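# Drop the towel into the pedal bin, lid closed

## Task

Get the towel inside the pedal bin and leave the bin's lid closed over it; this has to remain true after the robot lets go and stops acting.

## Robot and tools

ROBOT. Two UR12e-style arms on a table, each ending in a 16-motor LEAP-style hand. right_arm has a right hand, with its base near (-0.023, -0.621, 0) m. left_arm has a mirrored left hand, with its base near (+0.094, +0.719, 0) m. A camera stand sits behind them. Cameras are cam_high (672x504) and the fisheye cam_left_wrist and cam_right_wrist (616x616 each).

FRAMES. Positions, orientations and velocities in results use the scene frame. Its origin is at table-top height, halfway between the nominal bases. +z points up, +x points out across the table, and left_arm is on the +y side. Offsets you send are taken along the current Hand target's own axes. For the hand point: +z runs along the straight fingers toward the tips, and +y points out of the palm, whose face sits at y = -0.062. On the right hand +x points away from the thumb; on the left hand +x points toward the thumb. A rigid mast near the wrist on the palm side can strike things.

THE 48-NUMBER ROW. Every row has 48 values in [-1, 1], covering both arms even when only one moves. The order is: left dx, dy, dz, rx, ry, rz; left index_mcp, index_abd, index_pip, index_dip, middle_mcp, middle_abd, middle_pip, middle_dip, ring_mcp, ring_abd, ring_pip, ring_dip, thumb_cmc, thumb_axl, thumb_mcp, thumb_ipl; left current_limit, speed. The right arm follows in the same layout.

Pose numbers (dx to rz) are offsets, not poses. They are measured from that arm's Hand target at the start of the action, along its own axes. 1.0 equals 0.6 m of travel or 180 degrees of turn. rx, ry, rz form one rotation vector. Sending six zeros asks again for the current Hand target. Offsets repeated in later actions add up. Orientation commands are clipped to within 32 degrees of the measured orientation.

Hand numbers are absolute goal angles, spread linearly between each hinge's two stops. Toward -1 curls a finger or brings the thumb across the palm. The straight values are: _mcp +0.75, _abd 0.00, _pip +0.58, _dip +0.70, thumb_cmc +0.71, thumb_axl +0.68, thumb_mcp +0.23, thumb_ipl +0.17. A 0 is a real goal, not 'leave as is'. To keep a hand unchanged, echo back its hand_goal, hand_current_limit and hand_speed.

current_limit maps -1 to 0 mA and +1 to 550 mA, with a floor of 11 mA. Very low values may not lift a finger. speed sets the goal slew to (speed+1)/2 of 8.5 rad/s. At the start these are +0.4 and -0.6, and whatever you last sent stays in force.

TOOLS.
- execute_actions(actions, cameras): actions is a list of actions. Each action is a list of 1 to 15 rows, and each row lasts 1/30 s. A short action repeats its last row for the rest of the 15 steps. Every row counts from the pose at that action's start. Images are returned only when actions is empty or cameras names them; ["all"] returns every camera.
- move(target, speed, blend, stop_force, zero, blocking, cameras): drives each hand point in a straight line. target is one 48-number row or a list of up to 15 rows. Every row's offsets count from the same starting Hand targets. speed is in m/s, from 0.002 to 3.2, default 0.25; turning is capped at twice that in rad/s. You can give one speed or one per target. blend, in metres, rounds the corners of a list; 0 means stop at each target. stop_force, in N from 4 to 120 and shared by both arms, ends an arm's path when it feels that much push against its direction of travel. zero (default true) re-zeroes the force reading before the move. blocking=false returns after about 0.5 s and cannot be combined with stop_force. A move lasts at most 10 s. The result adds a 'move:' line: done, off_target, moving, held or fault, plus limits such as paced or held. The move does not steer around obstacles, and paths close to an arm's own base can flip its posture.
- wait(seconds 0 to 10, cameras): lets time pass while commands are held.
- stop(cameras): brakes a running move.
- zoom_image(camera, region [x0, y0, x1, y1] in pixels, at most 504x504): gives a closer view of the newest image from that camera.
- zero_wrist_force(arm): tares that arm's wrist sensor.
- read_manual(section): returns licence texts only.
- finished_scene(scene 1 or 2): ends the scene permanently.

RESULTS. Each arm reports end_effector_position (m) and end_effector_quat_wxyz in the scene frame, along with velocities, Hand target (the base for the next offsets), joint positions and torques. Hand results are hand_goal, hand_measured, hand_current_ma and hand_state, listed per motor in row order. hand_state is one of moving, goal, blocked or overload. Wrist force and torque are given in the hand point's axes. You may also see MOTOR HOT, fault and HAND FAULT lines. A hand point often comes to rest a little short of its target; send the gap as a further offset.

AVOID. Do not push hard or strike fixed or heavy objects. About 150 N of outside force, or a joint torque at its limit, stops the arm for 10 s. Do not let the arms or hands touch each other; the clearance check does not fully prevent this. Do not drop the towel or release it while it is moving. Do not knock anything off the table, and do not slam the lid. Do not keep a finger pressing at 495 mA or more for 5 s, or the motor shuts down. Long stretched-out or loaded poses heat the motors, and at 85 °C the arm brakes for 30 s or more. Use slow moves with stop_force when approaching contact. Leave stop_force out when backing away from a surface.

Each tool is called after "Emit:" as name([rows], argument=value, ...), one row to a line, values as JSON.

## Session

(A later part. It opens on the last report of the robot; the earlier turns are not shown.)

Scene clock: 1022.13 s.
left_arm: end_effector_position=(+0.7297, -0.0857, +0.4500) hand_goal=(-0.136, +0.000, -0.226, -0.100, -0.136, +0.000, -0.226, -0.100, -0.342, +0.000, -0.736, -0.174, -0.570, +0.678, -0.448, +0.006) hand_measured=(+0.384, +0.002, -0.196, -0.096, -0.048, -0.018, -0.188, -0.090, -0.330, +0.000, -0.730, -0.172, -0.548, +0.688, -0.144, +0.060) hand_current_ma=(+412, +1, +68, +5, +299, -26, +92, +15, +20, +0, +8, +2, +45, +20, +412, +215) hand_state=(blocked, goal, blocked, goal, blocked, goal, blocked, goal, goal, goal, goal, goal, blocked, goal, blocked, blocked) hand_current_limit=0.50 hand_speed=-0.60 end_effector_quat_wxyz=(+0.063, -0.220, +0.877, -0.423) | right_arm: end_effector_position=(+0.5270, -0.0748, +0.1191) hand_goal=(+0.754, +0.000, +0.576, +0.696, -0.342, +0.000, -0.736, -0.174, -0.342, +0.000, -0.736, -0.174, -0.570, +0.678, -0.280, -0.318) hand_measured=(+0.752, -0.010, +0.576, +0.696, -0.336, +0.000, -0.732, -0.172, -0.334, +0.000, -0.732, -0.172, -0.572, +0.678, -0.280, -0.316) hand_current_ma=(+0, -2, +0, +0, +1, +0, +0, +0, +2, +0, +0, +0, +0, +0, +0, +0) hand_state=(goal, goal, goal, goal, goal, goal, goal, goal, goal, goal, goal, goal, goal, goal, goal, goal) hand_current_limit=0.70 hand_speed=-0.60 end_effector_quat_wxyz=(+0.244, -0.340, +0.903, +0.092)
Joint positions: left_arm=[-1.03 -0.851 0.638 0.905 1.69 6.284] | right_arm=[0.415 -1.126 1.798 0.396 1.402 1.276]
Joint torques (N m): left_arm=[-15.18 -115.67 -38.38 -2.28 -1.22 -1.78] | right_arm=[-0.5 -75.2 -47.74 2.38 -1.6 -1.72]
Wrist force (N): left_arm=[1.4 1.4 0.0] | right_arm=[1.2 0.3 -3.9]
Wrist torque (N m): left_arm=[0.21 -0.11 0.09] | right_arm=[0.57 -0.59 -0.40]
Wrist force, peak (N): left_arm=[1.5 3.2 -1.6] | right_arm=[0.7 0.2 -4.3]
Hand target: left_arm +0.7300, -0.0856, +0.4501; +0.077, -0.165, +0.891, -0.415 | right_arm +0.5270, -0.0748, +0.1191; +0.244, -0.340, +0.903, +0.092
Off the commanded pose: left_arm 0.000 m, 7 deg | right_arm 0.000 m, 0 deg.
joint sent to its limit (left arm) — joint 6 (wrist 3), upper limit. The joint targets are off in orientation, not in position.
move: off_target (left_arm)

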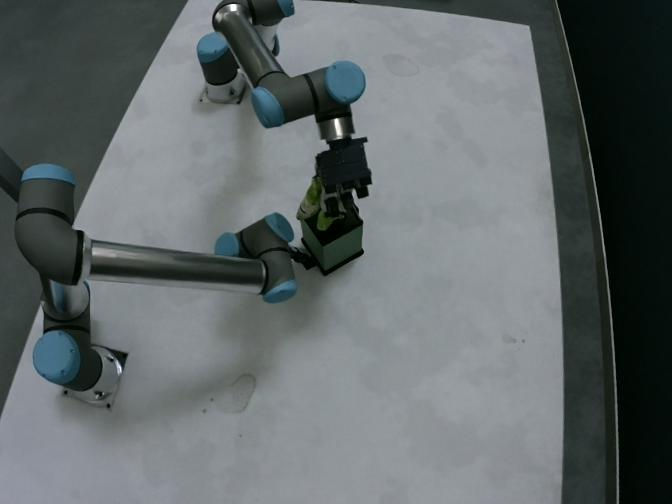

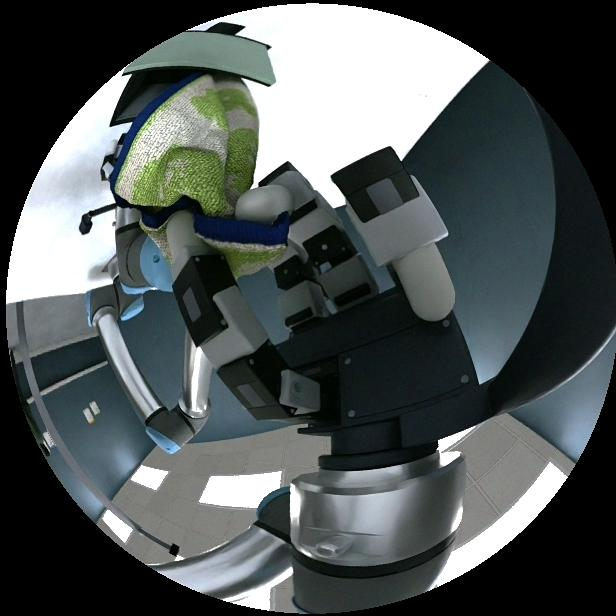

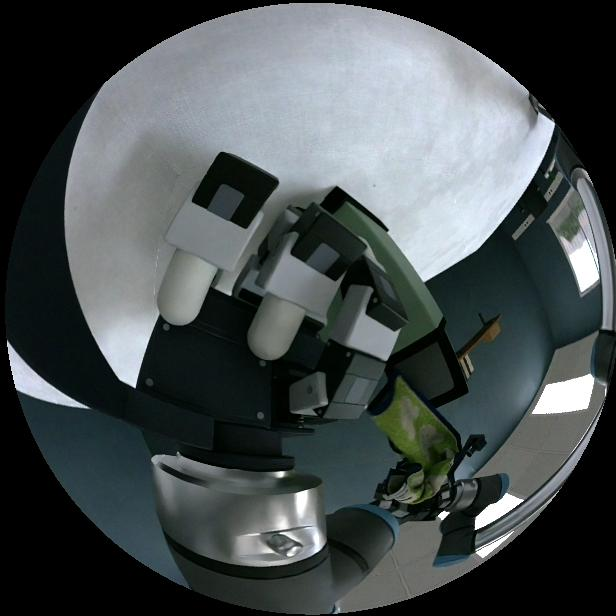

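Emit:
move(target=[-0.0645,0.0295,-0.0352,0,-0.0213,-0.0179,-0.137,0,-0.226,-0.101,-0.137,0,-0.226,-0.101,0.89,0,0.576,0.696,-0.571,0.678,-0.449,0.005,0.5,-0.6,0,0,0,0,0,0,0.754,0,0.576,0.696,-0.342,0,-0.737,-0.174,-0.342,0,-0.737,-0.174,-0.571,0.678,-0.281,-0.319,0.7,-0.6], speed=0.06, cameras=["all"])

Emit:
zoom_image(camera="cam_high", region=[270, 120, 400, 290])

Emit:
zoom_image(camera="cam_left_wrist", region=[60, 20, 400, 340])

Emit:
zoom_image(camera="cam_right_wrist", region=[310, 250, 610, 550])

Scene clock: 1097.77 s.
left_arm: end_effector_position=(+0.7559, -0.0462, +0.4501) hand_goal=(-0.136, +0.000, -0.226, -0.100, -0.136, +0.000, -0.226, -0.100, +0.890, +0.000, +0.576, +0.696, -0.570, +0.678, -0.448, +0.006) hand_measured=(+0.384, +0.000, -0.196, -0.096, -0.048, -0.018, -0.188, -0.090, +0.868, +0.000, +0.568, +0.694, -0.548, +0.688, -0.144, +0.060) hand_current_ma=(+413, +1, +68, +5, +299, -26, +92, +15, -47, +0, -9, -3, +45, +20, +413, +215) hand_state=(blocked, goal, blocked, goal, blocked, goal, blocked, goal, blocked, goal, goal, goal, blocked, goal, blocked, blocked) hand_current_limit=0.50 hand_speed=-0.60 end_effector_quat_wxyz=(+0.085, -0.243, +0.872, -0.417) | right_arm: end_effector_position=(+0.5270, -0.0748, +0.1191) hand_goal=(+0.754, +0.000, +0.576, +0.696, -0.342, +0.000, -0.736, -0.174, -0.342, +0.000, -0.736, -0.174, -0.570, +0.678, -0.280, -0.318) hand_measured=(+0.752, -0.010, +0.576, +0.696, -0.336, +0.000, -0.732, -0.172, -0.334, +0.000, -0.732, -0.172, -0.572, +0.678, -0.280, -0.316) hand_current_ma=(+0, -2, +0, +0, +1, +0, +0, +0, +2, +0, +0, +0, +0, +0, +0, +0) hand_state=(goal, goal, goal, goal, goal, goal, goal, goal, goal, goal, goal, goal, goal, goal, goal, goal) hand_current_limit=0.70 hand_speed=-0.60 end_effector_quat_wxyz=(+0.244, -0.340, +0.903, +0.092)
Joint positions: left_arm=[-0.995 -0.89 0.702 0.883 1.655 6.284] | right_arm=[0.415 -1.126 1.798 0.396 1.402 1.276]
Joint torques (N m): left_arm=[-14.65 -91.78 -54.68 -0.64 2.34 -1.47] | right_arm=[-3.63 -75.94 -47.69 -0.17 -1.57 -1.6]
Wrist force (N): left_arm=[1.5 1.6 0.2] | right_arm=[1.1 0.5 -2.8]
Wrist torque (N m): left_arm=[0.11 -0.15 0.10] | right_arm=[0.52 -0.57 -0.43]
Wrist force, peak (N): left_arm=[1.6 2.1 0.0] | right_arm=[0.6 0.3 -4.3]
Hand target: left_arm +0.7563, -0.0460, +0.4501; +0.095, -0.204, +0.883, -0.412 | right_arm +0.5270, -0.0748, +0.1191; +0.244, -0.340, +0.903, +0.092
Off the commanded pose: left_arm 0.000 m, 5 deg | right_arm 0.000 m, 0 deg.
joint sent to its limit (left arm) — joint 6 (wrist 3), upper limit. The joint targets are off in orientation, not in position.
move: off_target (left_arm)

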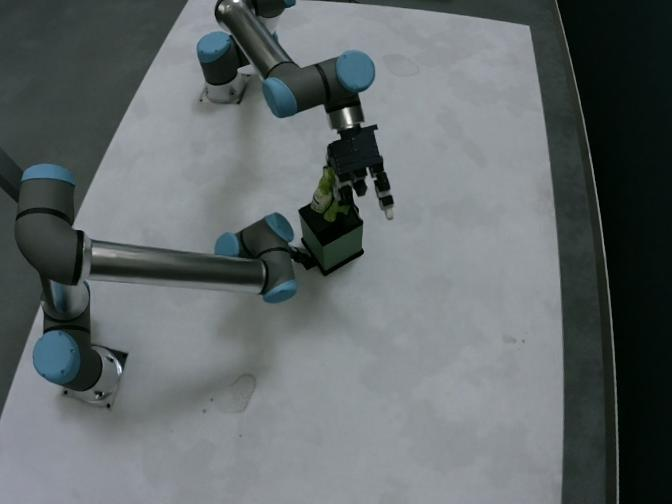

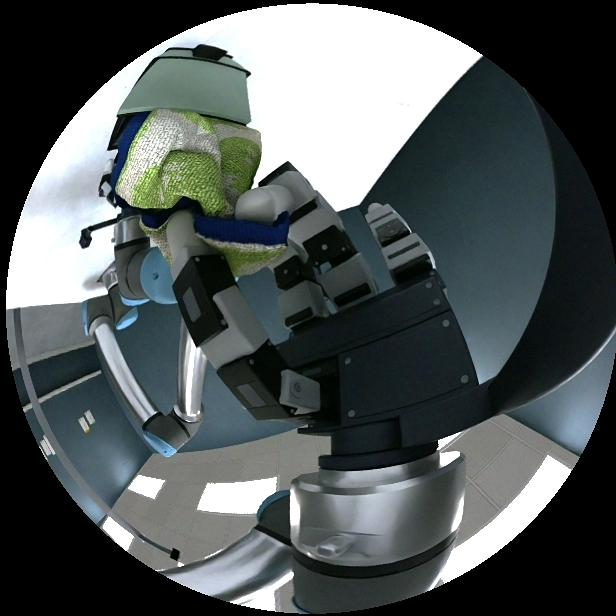

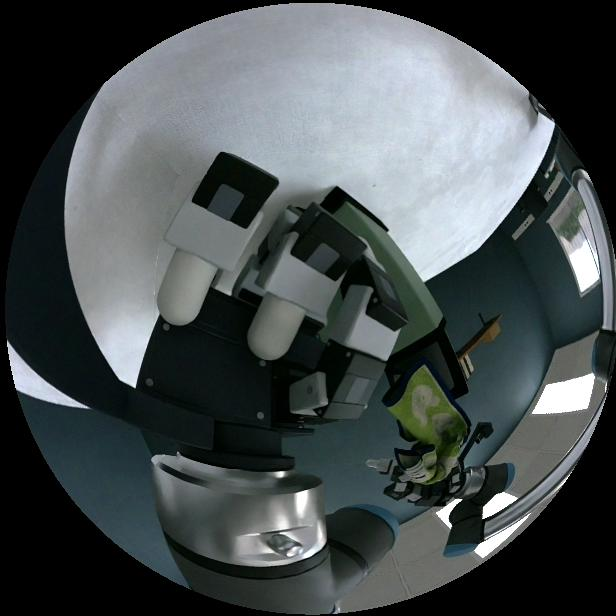

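Scaled by 2.965.

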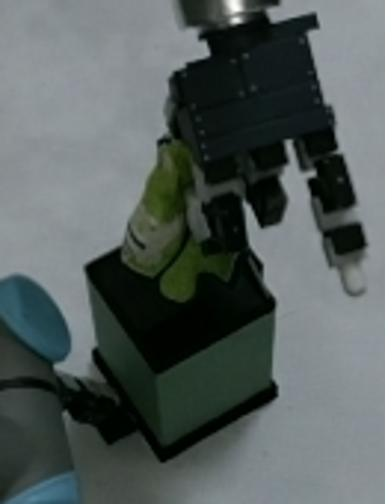

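Scaled by 1.482 from the camera's 616x616 image, which has a finer 880x880 frame.

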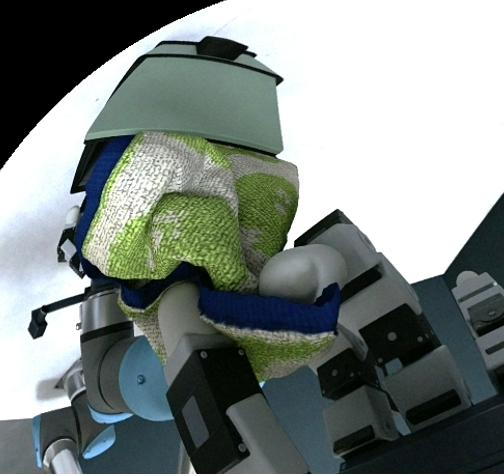

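Scaled by 1.680 from the camera's 616x616 image, which has a finer 880x880 frame.

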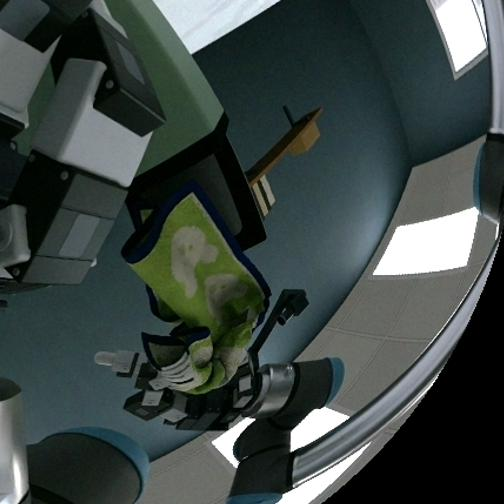

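Emit:
move([
  [0.0153,-0.0023,0.0028,0,0,0,-0.137,0,-0.226,-0.101,-0.137,0,-0.226,-0.101,0.89,0,0.576,0.696,-0.571,0.678,-0.449,0.005,0.5,-0.6,0,0,0,0,0,0,0.754,0,0.576,0.696,-0.342,0,-0.737,-0.174,-0.342,0,-0.737,-0.174,-0.571,0.678,-0.281,-0.319,0.7,-0.6],
  [0.0153,0.1637,0.1422,0,0,0,-0.137,0,-0.226,-0.101,-0.137,0,-0.226,-0.101,0.89,0,0.576,0.696,-0.571,0.678,-0.449,0.005,0.5,-0.6,0,0,0,0,0,0,0.754,0,0.576,0.696,-0.342,0,-0.737,-0.174,-0.342,0,-0.737,-0.174,-0.571,0.678,-0.281,-0.319,0.7,-0.6],
], speed=0.07, stop_force=12, cameras=["all"])

Emit:
zoom_image(camera="cam_high", region=[270, 120, 400, 290])

Emit:
zoom_image(camera="cam_left_wrist", region=[60, 20, 400, 340])

Emit:
zoom_image(camera="cam_right_wrist", region=[310, 250, 610, 550])

Scene clock: 1155.23 s.
left_arm: end_effector_position=(+0.7485, -0.0523, +0.3200) hand_goal=(-0.136, +0.000, -0.226, -0.100, -0.136, +0.000, -0.226, -0.100, +0.890, +0.000, +0.576, +0.696, -0.570, +0.678, -0.448, +0.006) hand_measured=(+0.382, +0.012, -0.184, -0.094, -0.194, -0.074, -0.258, -0.096, +0.868, +0.000, +0.570, +0.694, -0.432, +0.744, -0.186, +0.036) hand_current_ma=(+412, +17, +105, +9, -170, -184, -68, +4, -47, +0, -9, -3, +412, +243, +412, +101) hand_state=(blocked, goal, blocked, goal, blocked, blocked, blocked, goal, blocked, goal, goal, goal, blocked, blocked, blocked, blocked) hand_current_limit=0.50 hand_speed=-0.60 end_effector_quat_wxyz=(+0.086, -0.240, +0.873, -0.416) | right_arm: end_effector_position=(+0.5270, -0.0748, +0.1191) hand_goal=(+0.754, +0.000, +0.576, +0.696, -0.342, +0.000, -0.736, -0.174, -0.342, +0.000, -0.736, -0.174, -0.570, +0.678, -0.280, -0.318) hand_measured=(+0.752, -0.006, +0.576, +0.696, -0.336, +0.000, -0.732, -0.172, -0.334, +0.000, -0.732, -0.172, -0.572, +0.678, -0.280, -0.316) hand_current_ma=(+0, -1, +0, +0, +1, +0, +0, +0, +2, +0, +0, +0, +0, +0, +0, +0) hand_state=(goal, goal, goal, goal, goal, goal, goal, goal, goal, goal, goal, goal, goal, goal, goal, goal) hand_current_limit=0.70 hand_speed=-0.60 end_effector_quat_wxyz=(+0.244, -0.340, +0.903, +0.092)
Joint positions: left_arm=[-1.007 -0.91 0.964 0.642 1.648 6.284] | right_arm=[0.415 -1.126 1.798 0.396 1.402 1.276]
Joint torques (N m): left_arm=[-14.99 -109.87 -52.27 3.47 0.56 -1.2] | right_arm=[-4.16 -43.19 -39.88 -0.08 -1.47 -1.39]
Wrist force (N): left_arm=[2.7 -3.3 -4.7] | right_arm=[-1.2 -0.2 -20.7]
Wrist torque (N m): left_arm=[-0.01 -0.47 0.05] | right_arm=[1.83 -0.93 -0.59]
Wrist force, peak (N): left_arm=[5.0 -8.2 -5.7] | right_arm=[-0.5 -0.2 -21.5]
Hand target: left_arm +0.7489, -0.0520, +0.3200; +0.095, -0.204, +0.883, -0.412 | right_arm +0.5270, -0.0748, +0.1191; +0.244, -0.340, +0.903, +0.092
Off the commanded pose: left_arm 0.001 m, 4 deg | right_arm 0.000 m, 0 deg.
joint sent to its limit (left arm) — joint 6 (wrist 3), upper limit. The joint targets are off in orientation, not in position.
move: off_target (left_arm)

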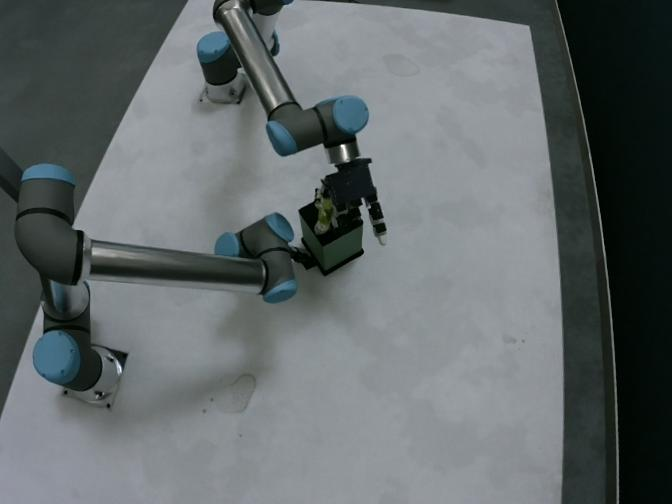

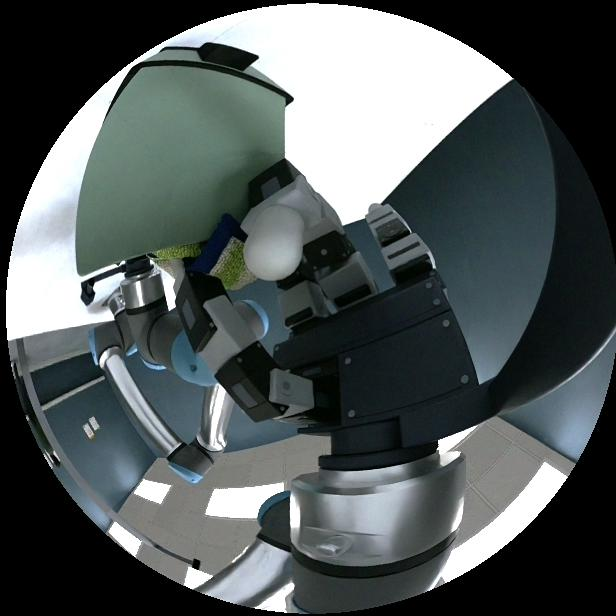

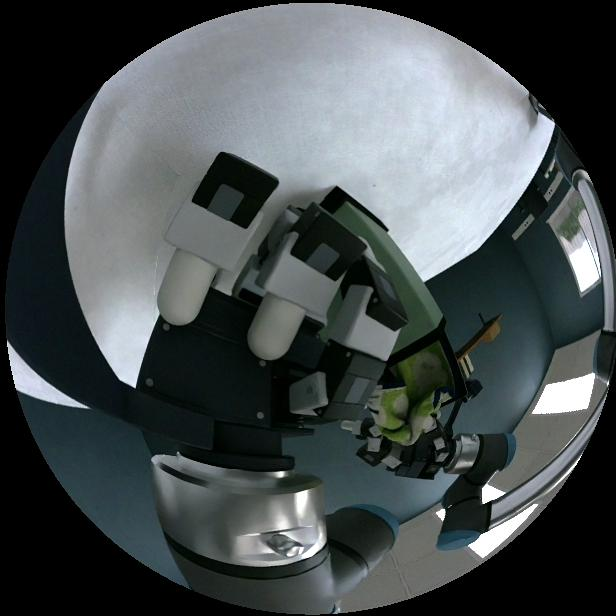

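Scaled by 2.965.

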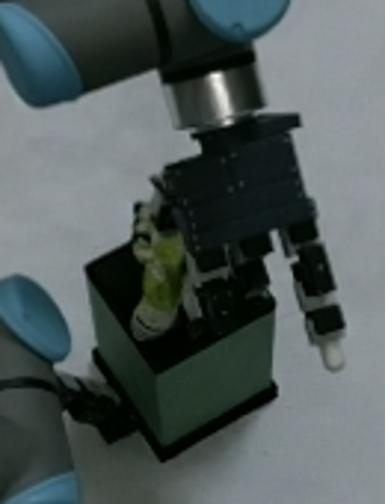

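Scaled by 1.482 from the camera's 616x616 image, which has a finer 880x880 frame.

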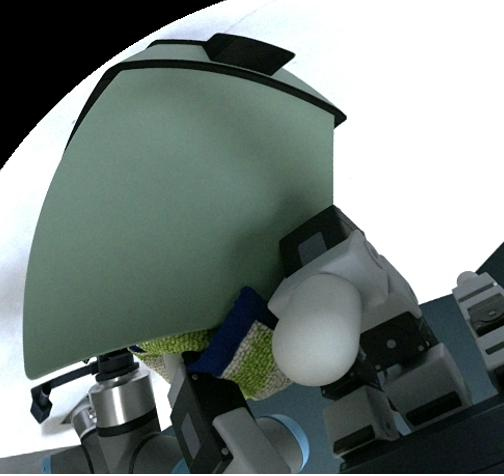

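Scaled by 1.680 from the camera's 616x616 image, which has a finer 880x880 frame.

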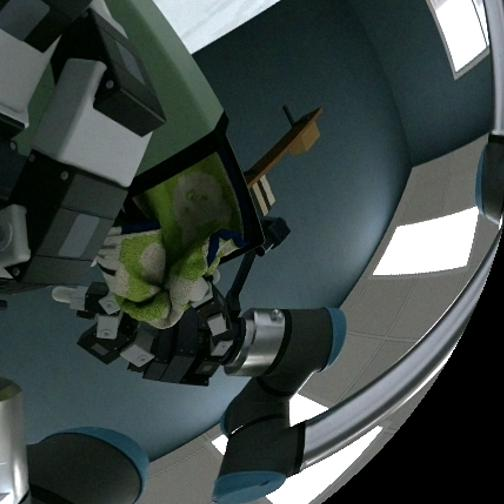

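Emit:
move([
  [0,-0.0894,-0.075,0,0,0,-0.137,0,-0.226,-0.101,-0.137,0,-0.226,-0.101,0.89,0,0.576,0.696,-0.571,0.678,-0.449,0.005,0.5,-0.6,0,0,0,0,0,0,0.754,0,0.576,0.696,-0.342,0,-0.737,-0.174,-0.342,0,-0.737,-0.174,-0.571,0.678,-0.281,-0.319,0.7,-0.6],
  [0.0403,-0.0964,-0.0667,0,0,0,-0.137,0,-0.226,-0.101,-0.137,0,-0.226,-0.101,0.89,0,0.576,0.696,-0.571,0.678,-0.449,0.005,0.5,-0.6,0,0,0,0,0,0,0.754,0,0.576,0.696,-0.342,0,-0.737,-0.174,-0.342,0,-0.737,-0.174,-0.571,0.678,-0.281,-0.319,0.7,-0.6],
], speed=0.06, cameras=["all"])

Emit:
zoom_image(camera="cam_high", region=[270, 120, 400, 290])

Emit:
zoom_image(camera="cam_left_wrist", region=[60, 20, 400, 340])

Emit:
zoom_image(camera="cam_right_wrist", region=[310, 250, 610, 550])

Scene clock: 1181.63 s.
left_arm: end_effector_position=(+0.7295, -0.0688, +0.3901) hand_goal=(-0.136, +0.000, -0.226, -0.100, -0.136, +0.000, -0.226, -0.100, +0.890, +0.000, +0.576, +0.696, -0.570, +0.678, -0.448, +0.006) hand_measured=(+0.382, +0.000, -0.178, -0.088, -0.136, -0.022, -0.228, -0.098, +0.868, +0.000, +0.570, +0.694, -0.502, +0.736, -0.188, +0.036) hand_current_ma=(+412, +0, +120, +19, +1, -34, -1, +3, -47, +0, -9, -3, +203, +207, +412, +101) hand_state=(blocked, goal, blocked, goal, goal, blocked, goal, goal, blocked, goal, goal, goal, blocked, blocked, blocked, blocked) hand_current_limit=0.50 hand_speed=-0.60 end_effector_quat_wxyz=(+0.088, -0.231, +0.876, -0.415) | right_arm: end_effector_position=(+0.5270, -0.0748, +0.1190) hand_goal=(+0.754, +0.000, +0.576, +0.696, -0.342, +0.000, -0.736, -0.174, -0.342, +0.000, -0.736, -0.174, -0.570, +0.678, -0.280, -0.318) hand_measured=(+0.752, -0.010, +0.576, +0.696, -0.336, +0.000, -0.732, -0.172, -0.334, +0.000, -0.732, -0.172, -0.572, +0.678, -0.280, -0.316) hand_current_ma=(+0, -2, +0, +0, +1, +0, +0, +0, +2, +0, +0, +0, +0, +0, +0, +0) hand_state=(goal, goal, goal, goal, goal, goal, goal, goal, goal, goal, goal, goal, goal, goal, goal, goal) hand_current_limit=0.70 hand_speed=-0.60 end_effector_quat_wxyz=(+0.244, -0.340, +0.904, +0.092)
Joint positions: left_arm=[-1.036 -0.909 0.839 0.767 1.629 6.284] | right_arm=[0.415 -1.126 1.798 0.396 1.402 1.276]
Joint torques (N m): left_arm=[8.86 -90.48 -55.7 3.48 1.18 -0.6] | right_arm=[-3.89 -75.13 -35.56 -0.11 -1.34 -1.48]
Wrist force (N): left_arm=[1.4 1.5 -0.1] | right_arm=[0.6 0.0 -3.5]
Wrist torque (N m): left_arm=[0.14 -0.14 0.07] | right_arm=[0.51 -0.53 -0.47]
Wrist force, peak (N): left_arm=[2.7 -3.5 -5.0] | right_arm=[-0.6 -0.7 -21.3]
Hand target: left_arm +0.7301, -0.0685, +0.3900; +0.095, -0.204, +0.883, -0.412 | right_arm +0.5270, -0.0748, +0.1191; +0.244, -0.340, +0.903, +0.092
Off the commanded pose: left_arm 0.001 m, 3 deg | right_arm 0.000 m, 0 deg.
joint sent to its limit (left arm) — joint 6 (wrist 3), upper limit. The joint targets are off in orientation, not in position.
move: off_target (left_arm)

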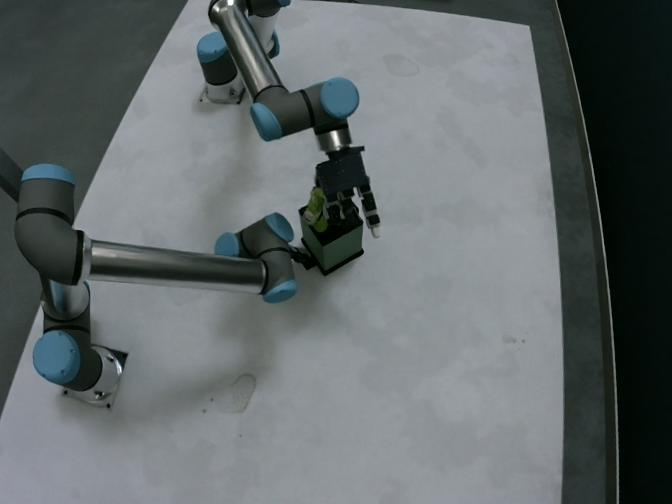

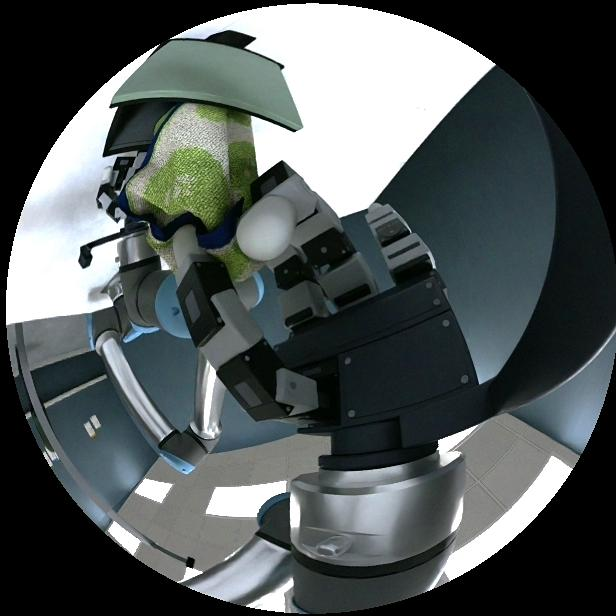

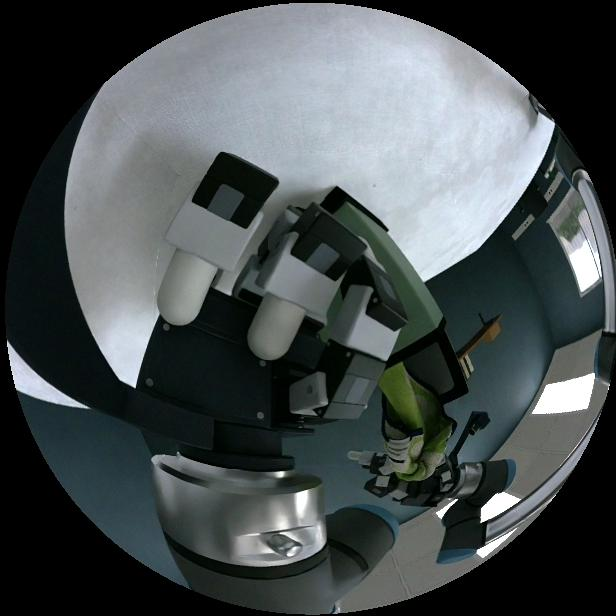

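Scaled by 2.965.

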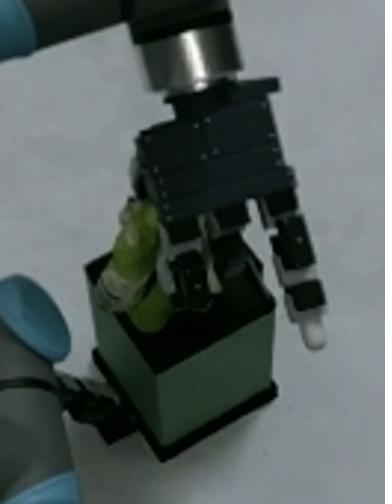

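Scaled by 1.482 from the camera's 616x616 image, which has a finer 880x880 frame.

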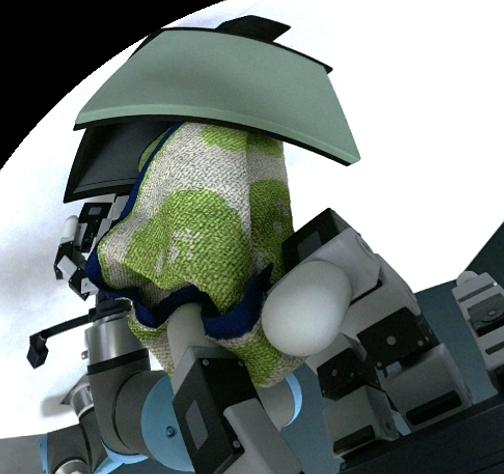

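Scaled by 1.680 from the camera's 616x616 image, which has a finer 880x880 frame.

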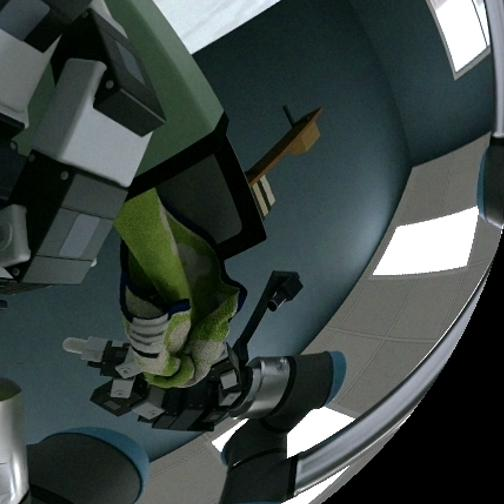

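Emit:
zoom_image(camera="cam_high", region=[292, 180, 352, 250])

Emit:
zoom_image(camera="cam_right_wrist", region=[360, 320, 480, 500])

Scaled by 7.200.

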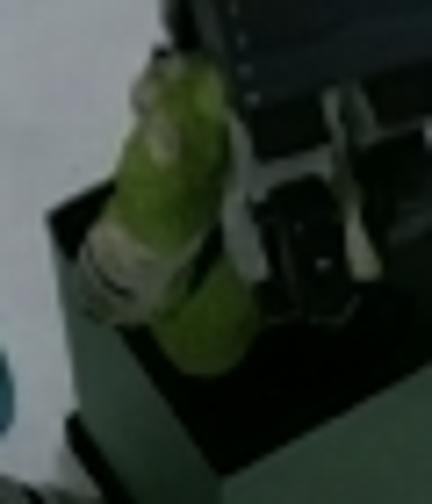

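Scaled by 2.800 from the camera's 616x616 image, which has a finer 880x880 frame.

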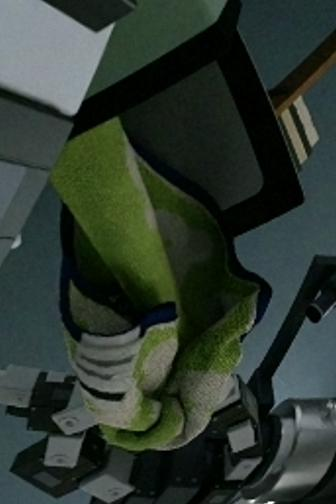

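Emit:
move([
  [0,-0.0511,-0.0429,0,0,0,-0.137,0,-0.226,-0.101,0.89,0,0.576,0.696,0.89,0,0.576,0.696,-0.571,0.678,-0.449,0.005,0.5,-0.6,0,0,0,0,0,0,0.754,0,0.576,0.696,-0.342,0,-0.737,-0.174,-0.342,0,-0.737,-0.174,-0.571,0.678,-0.281,-0.319,0.7,-0.6],
  [-0.0322,-0.0455,-0.0493,0,0,0,-0.137,0,-0.226,-0.101,0.89,0,0.576,0.696,0.89,0,0.576,0.696,-0.571,0.678,-0.449,0.005,0.5,-0.6,0,0,0,0,0,0,0.754,0,0.576,0.696,-0.342,0,-0.737,-0.174,-0.342,0,-0.737,-0.174,-0.571,0.678,-0.281,-0.319,0.7,-0.6],
], speed=0.06, cameras=["all"])

Emit:
zoom_image(camera="cam_high", region=[292, 170, 372, 250])

Emit:
zoom_image(camera="cam_left_wrist", region=[60, 20, 400, 340])

Scene clock: 1225.50 s.
left_arm: end_effector_position=(+0.7449, -0.0556, +0.4299) hand_goal=(-0.136, +0.000, -0.226, -0.100, +0.890, +0.000, +0.576, +0.696, +0.890, +0.000, +0.576, +0.696, -0.570, +0.678, -0.448, +0.006) hand_measured=(+0.382, +0.000, -0.178, -0.088, +0.868, -0.004, +0.570, +0.692, +0.868, +0.000, +0.570, +0.694, -0.532, +0.720, -0.188, +0.036) hand_current_ma=(+412, +0, +120, +19, -45, -3, -7, -4, -47, +0, -9, -3, +93, +137, +413, +101) hand_state=(blocked, goal, blocked, goal, blocked, goal, goal, goal, blocked, goal, goal, goal, blocked, blocked, blocked, blocked) hand_current_limit=0.50 hand_speed=-0.60 end_effector_quat_wxyz=(+0.087, -0.238, +0.874, -0.416) | right_arm: end_effector_position=(+0.5270, -0.0748, +0.1191) hand_goal=(+0.754, +0.000, +0.576, +0.696, -0.342, +0.000, -0.736, -0.174, -0.342, +0.000, -0.736, -0.174, -0.570, +0.678, -0.280, -0.318) hand_measured=(+0.752, -0.010, +0.576, +0.696, -0.336, +0.000, -0.732, -0.172, -0.334, +0.000, -0.732, -0.172, -0.572, +0.678, -0.280, -0.316) hand_current_ma=(+0, -2, +0, +0, +1, +0, +0, +0, +2, +0, +0, +0, +0, +0, +0, +0) hand_state=(goal, goal, goal, goal, goal, goal, goal, goal, goal, goal, goal, goal, goal, goal, goal, goal) hand_current_limit=0.70 hand_speed=-0.60 end_effector_quat_wxyz=(+0.244, -0.340, +0.903, +0.092)
Joint positions: left_arm=[-1.012 -0.899 0.752 0.843 1.644 6.284] | right_arm=[0.415 -1.126 1.798 0.396 1.402 1.276]
Joint torques (N m): left_arm=[-14.53 -103.59 -38.42 -2.23 -0.24 -0.54] | right_arm=[-3.52 -74.89 -48.27 -0.07 -0.97 -1.26]
Wrist force (N): left_arm=[1.4 1.6 -0.1] | right_arm=[1.0 0.5 -2.2]
Wrist torque (N m): left_arm=[0.06 -0.16 0.08] | right_arm=[0.49 -0.57 -0.44]
Wrist force, peak (N): left_arm=[1.3 2.1 0.5] | right_arm=[0.4 0.1 -4.0]
Hand target: left_arm +0.7453, -0.0554, +0.4299; +0.095, -0.204, +0.883, -0.412 | right_arm +0.5270, -0.0748, +0.1191; +0.244, -0.340, +0.903, +0.092
Off the commanded pose: left_arm 0.000 m, 4 deg | right_arm 0.000 m, 0 deg.
joint sent to its limit (left arm) — joint 6 (wrist 3), upper limit. The joint targets are off in orientation, not in position.
move: off_target (left_arm)

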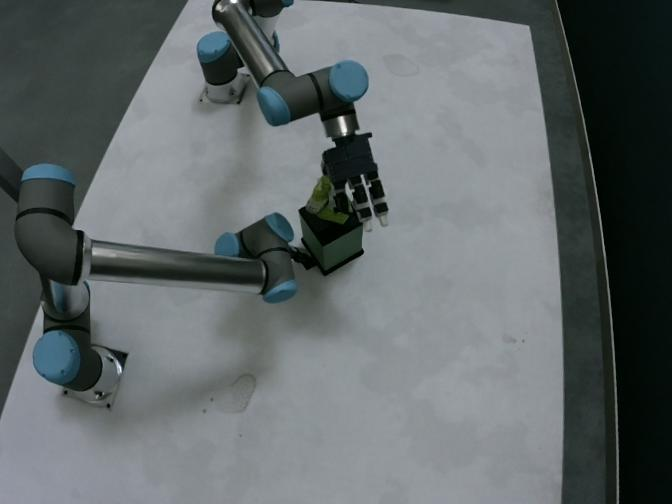

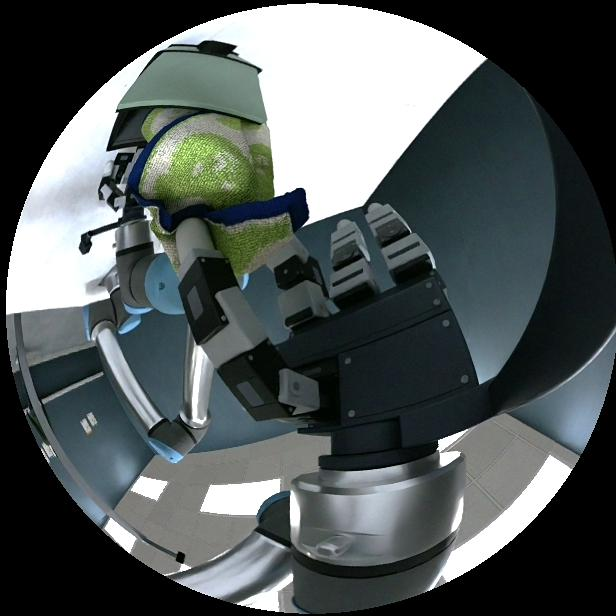

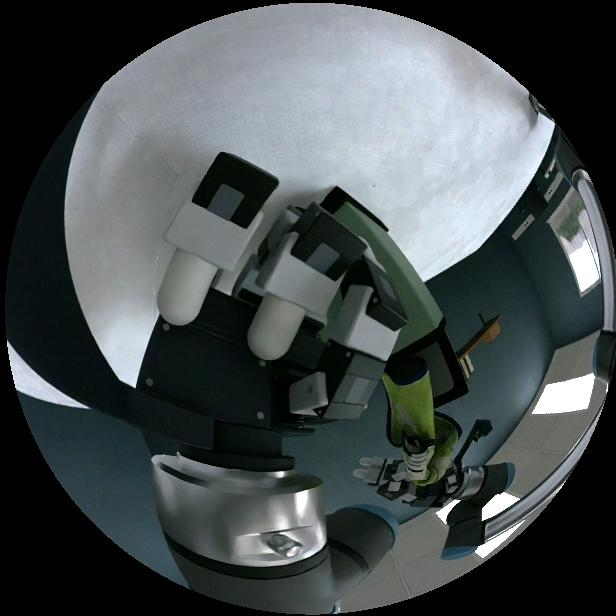

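Scaled by 6.300.

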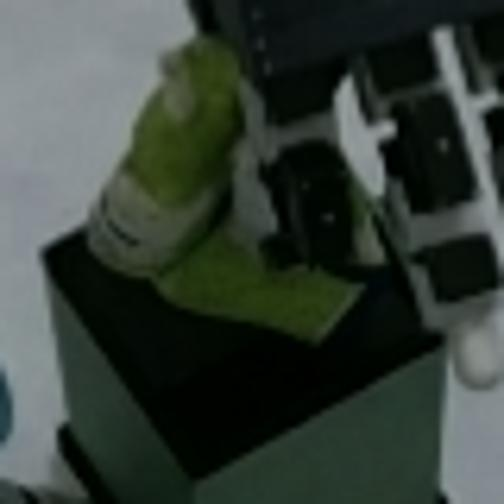

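Scaled by 1.482 from the camera's 616x616 image, which has a finer 880x880 frame.

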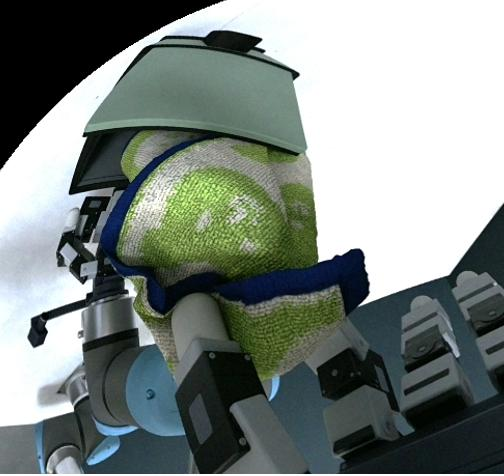

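Emit:
move(target=[0,0.134,0.1125,0,0,0,-0.137,0,-0.226,-0.101,0.89,0,0.576,0.696,0.89,0,0.576,0.696,-0.571,0.678,-0.449,0.005,0.5,-0.6,0,0,0,0,0,0,0.754,0,0.576,0.696,-0.342,0,-0.737,-0.174,-0.342,0,-0.737,-0.174,-0.571,0.678,-0.281,-0.319,0.7,-0.6], speed=0.07, stop_force=8, cameras=["all"])

Emit:
zoom_image(camera="cam_high", region=[292, 170, 372, 250])

Emit:
zoom_image(camera="cam_left_wrist", region=[60, 20, 400, 340])

Emit:
zoom_image(camera="cam_right_wrist", region=[340, 300, 520, 500])

Scene clock: 1242.57 s.
left_arm: end_effector_position=(+0.7447, -0.0557, +0.3250) hand_goal=(-0.136, +0.000, -0.226, -0.100, +0.890, +0.000, +0.576, +0.696, +0.890, +0.000, +0.576, +0.696, -0.570, +0.678, -0.448, +0.006) hand_measured=(+0.382, +0.000, -0.178, -0.088, +0.868, -0.004, +0.570, +0.692, +0.868, +0.000, +0.570, +0.694, -0.532, +0.720, -0.188, +0.036) hand_current_ma=(+413, +0, +120, +19, -44, -3, -7, -4, -47, +0, -9, -3, +93, +137, +412, +101) hand_state=(blocked, goal, blocked, goal, blocked, goal, goal, goal, blocked, goal, goal, goal, blocked, blocked, blocked, blocked) hand_current_limit=0.50 hand_speed=-0.60 end_effector_quat_wxyz=(+0.087, -0.238, +0.874, -0.416) | right_arm: end_effector_position=(+0.5270, -0.0748, +0.1191) hand_goal=(+0.754, +0.000, +0.576, +0.696, -0.342, +0.000, -0.736, -0.174, -0.342, +0.000, -0.736, -0.174, -0.570, +0.678, -0.280, -0.318) hand_measured=(+0.752, -0.010, +0.576, +0.696, -0.336, +0.000, -0.732, -0.172, -0.334, +0.000, -0.732, -0.172, -0.572, +0.678, -0.280, -0.316) hand_current_ma=(+0, -2, +0, +0, +1, +0, +0, +0, +2, +0, +0, +0, +0, +0, +0, +0) hand_state=(goal, goal, goal, goal, goal, goal, goal, goal, goal, goal, goal, goal, goal, goal, goal, goal) hand_current_limit=0.70 hand_speed=-0.60 end_effector_quat_wxyz=(+0.244, -0.340, +0.903, +0.092)
Joint positions: left_arm=[-1.012 -0.91 0.955 0.651 1.644 6.284] | right_arm=[0.415 -1.126 1.798 0.396 1.402 1.276]
Joint torques (N m): left_arm=[9.76 -118.07 -55.99 3.72 -0.66 -0.05] | right_arm=[-2.62 -74.99 -47.99 -0.3 -0.92 -1]
Wrist force (N): left_arm=[1.6 0.9 -0.3] | right_arm=[0.7 0.4 -2.9]
Wrist torque (N m): left_arm=[0.00 -0.18 0.12] | right_arm=[0.50 -0.55 -0.45]
Wrist force, peak (N): left_arm=[1.4 2.1 0.7] | right_arm=[0.5 -0.4 -4.1]
Hand target: left_arm +0.7452, -0.0554, +0.3250; +0.095, -0.204, +0.883, -0.412 | right_arm +0.5270, -0.0748, +0.1191; +0.244, -0.340, +0.903, +0.092
Off the commanded pose: left_arm 0.001 m, 4 deg | right_arm 0.000 m, 0 deg.
joint sent to its limit (left arm) — joint 6 (wrist 3), upper limit. The joint targets are off in orientation, not in position.
move: off_target (left_arm)

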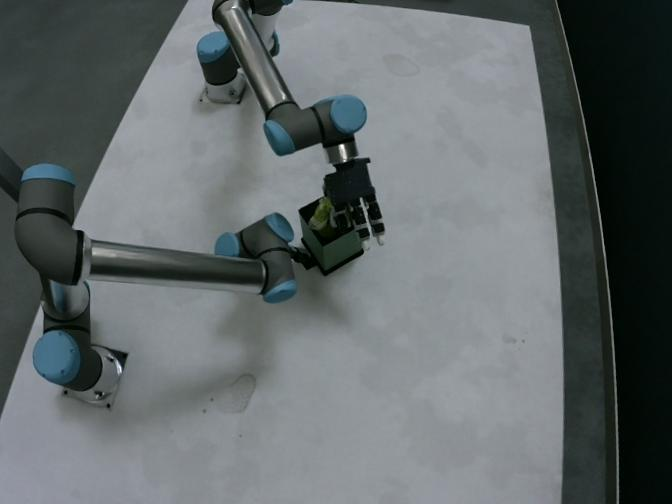

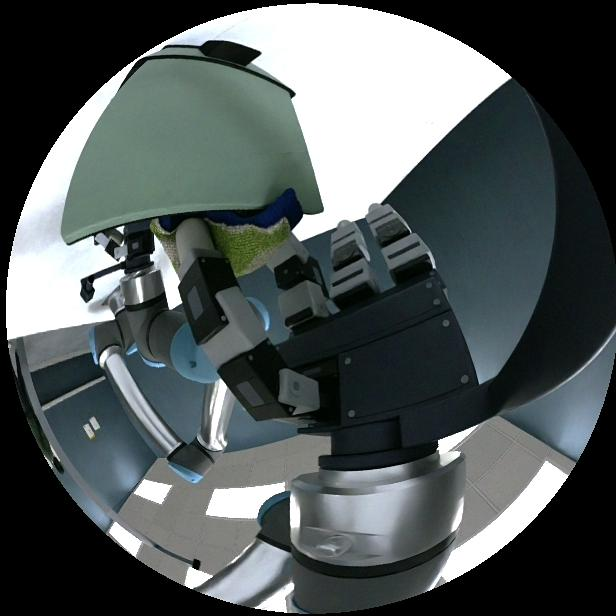

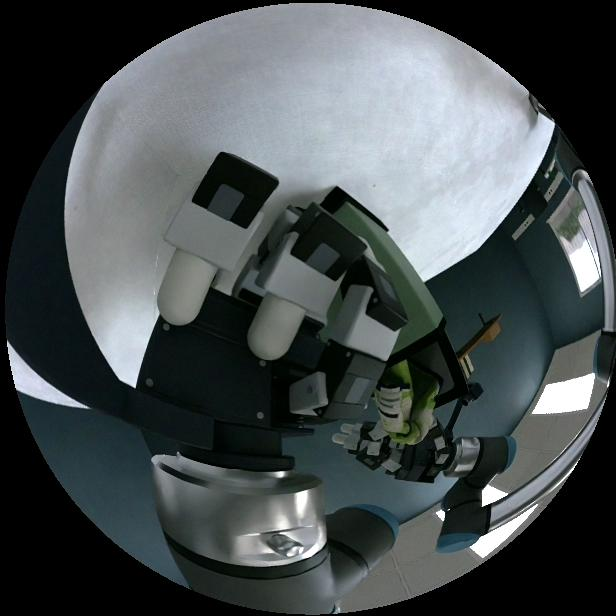

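Scaled by 6.300.

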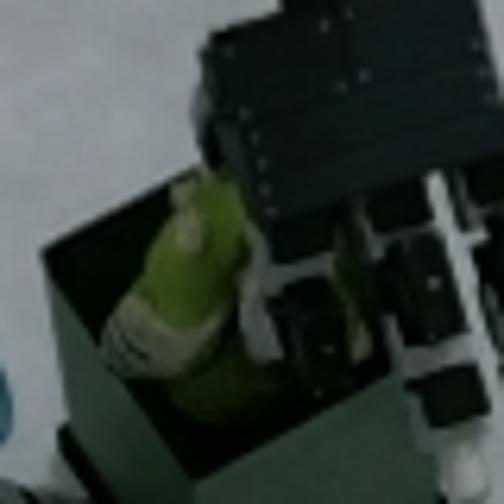

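Scaled by 1.482 from the camera's 616x616 image, which has a finer 880x880 frame.

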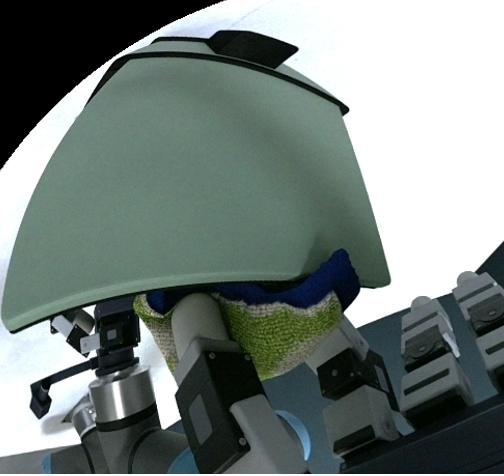

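Scaled by 2.520 from the camera's 616x616 image, which has a finer 880x880 frame.

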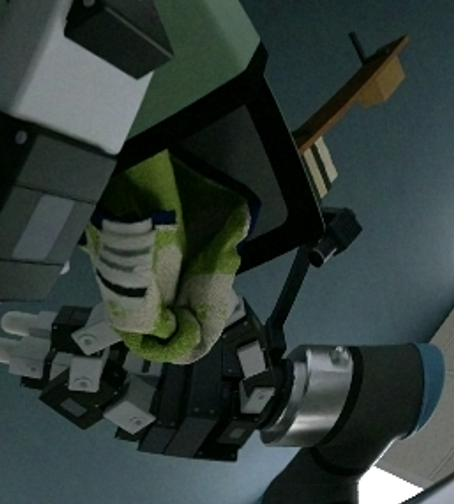

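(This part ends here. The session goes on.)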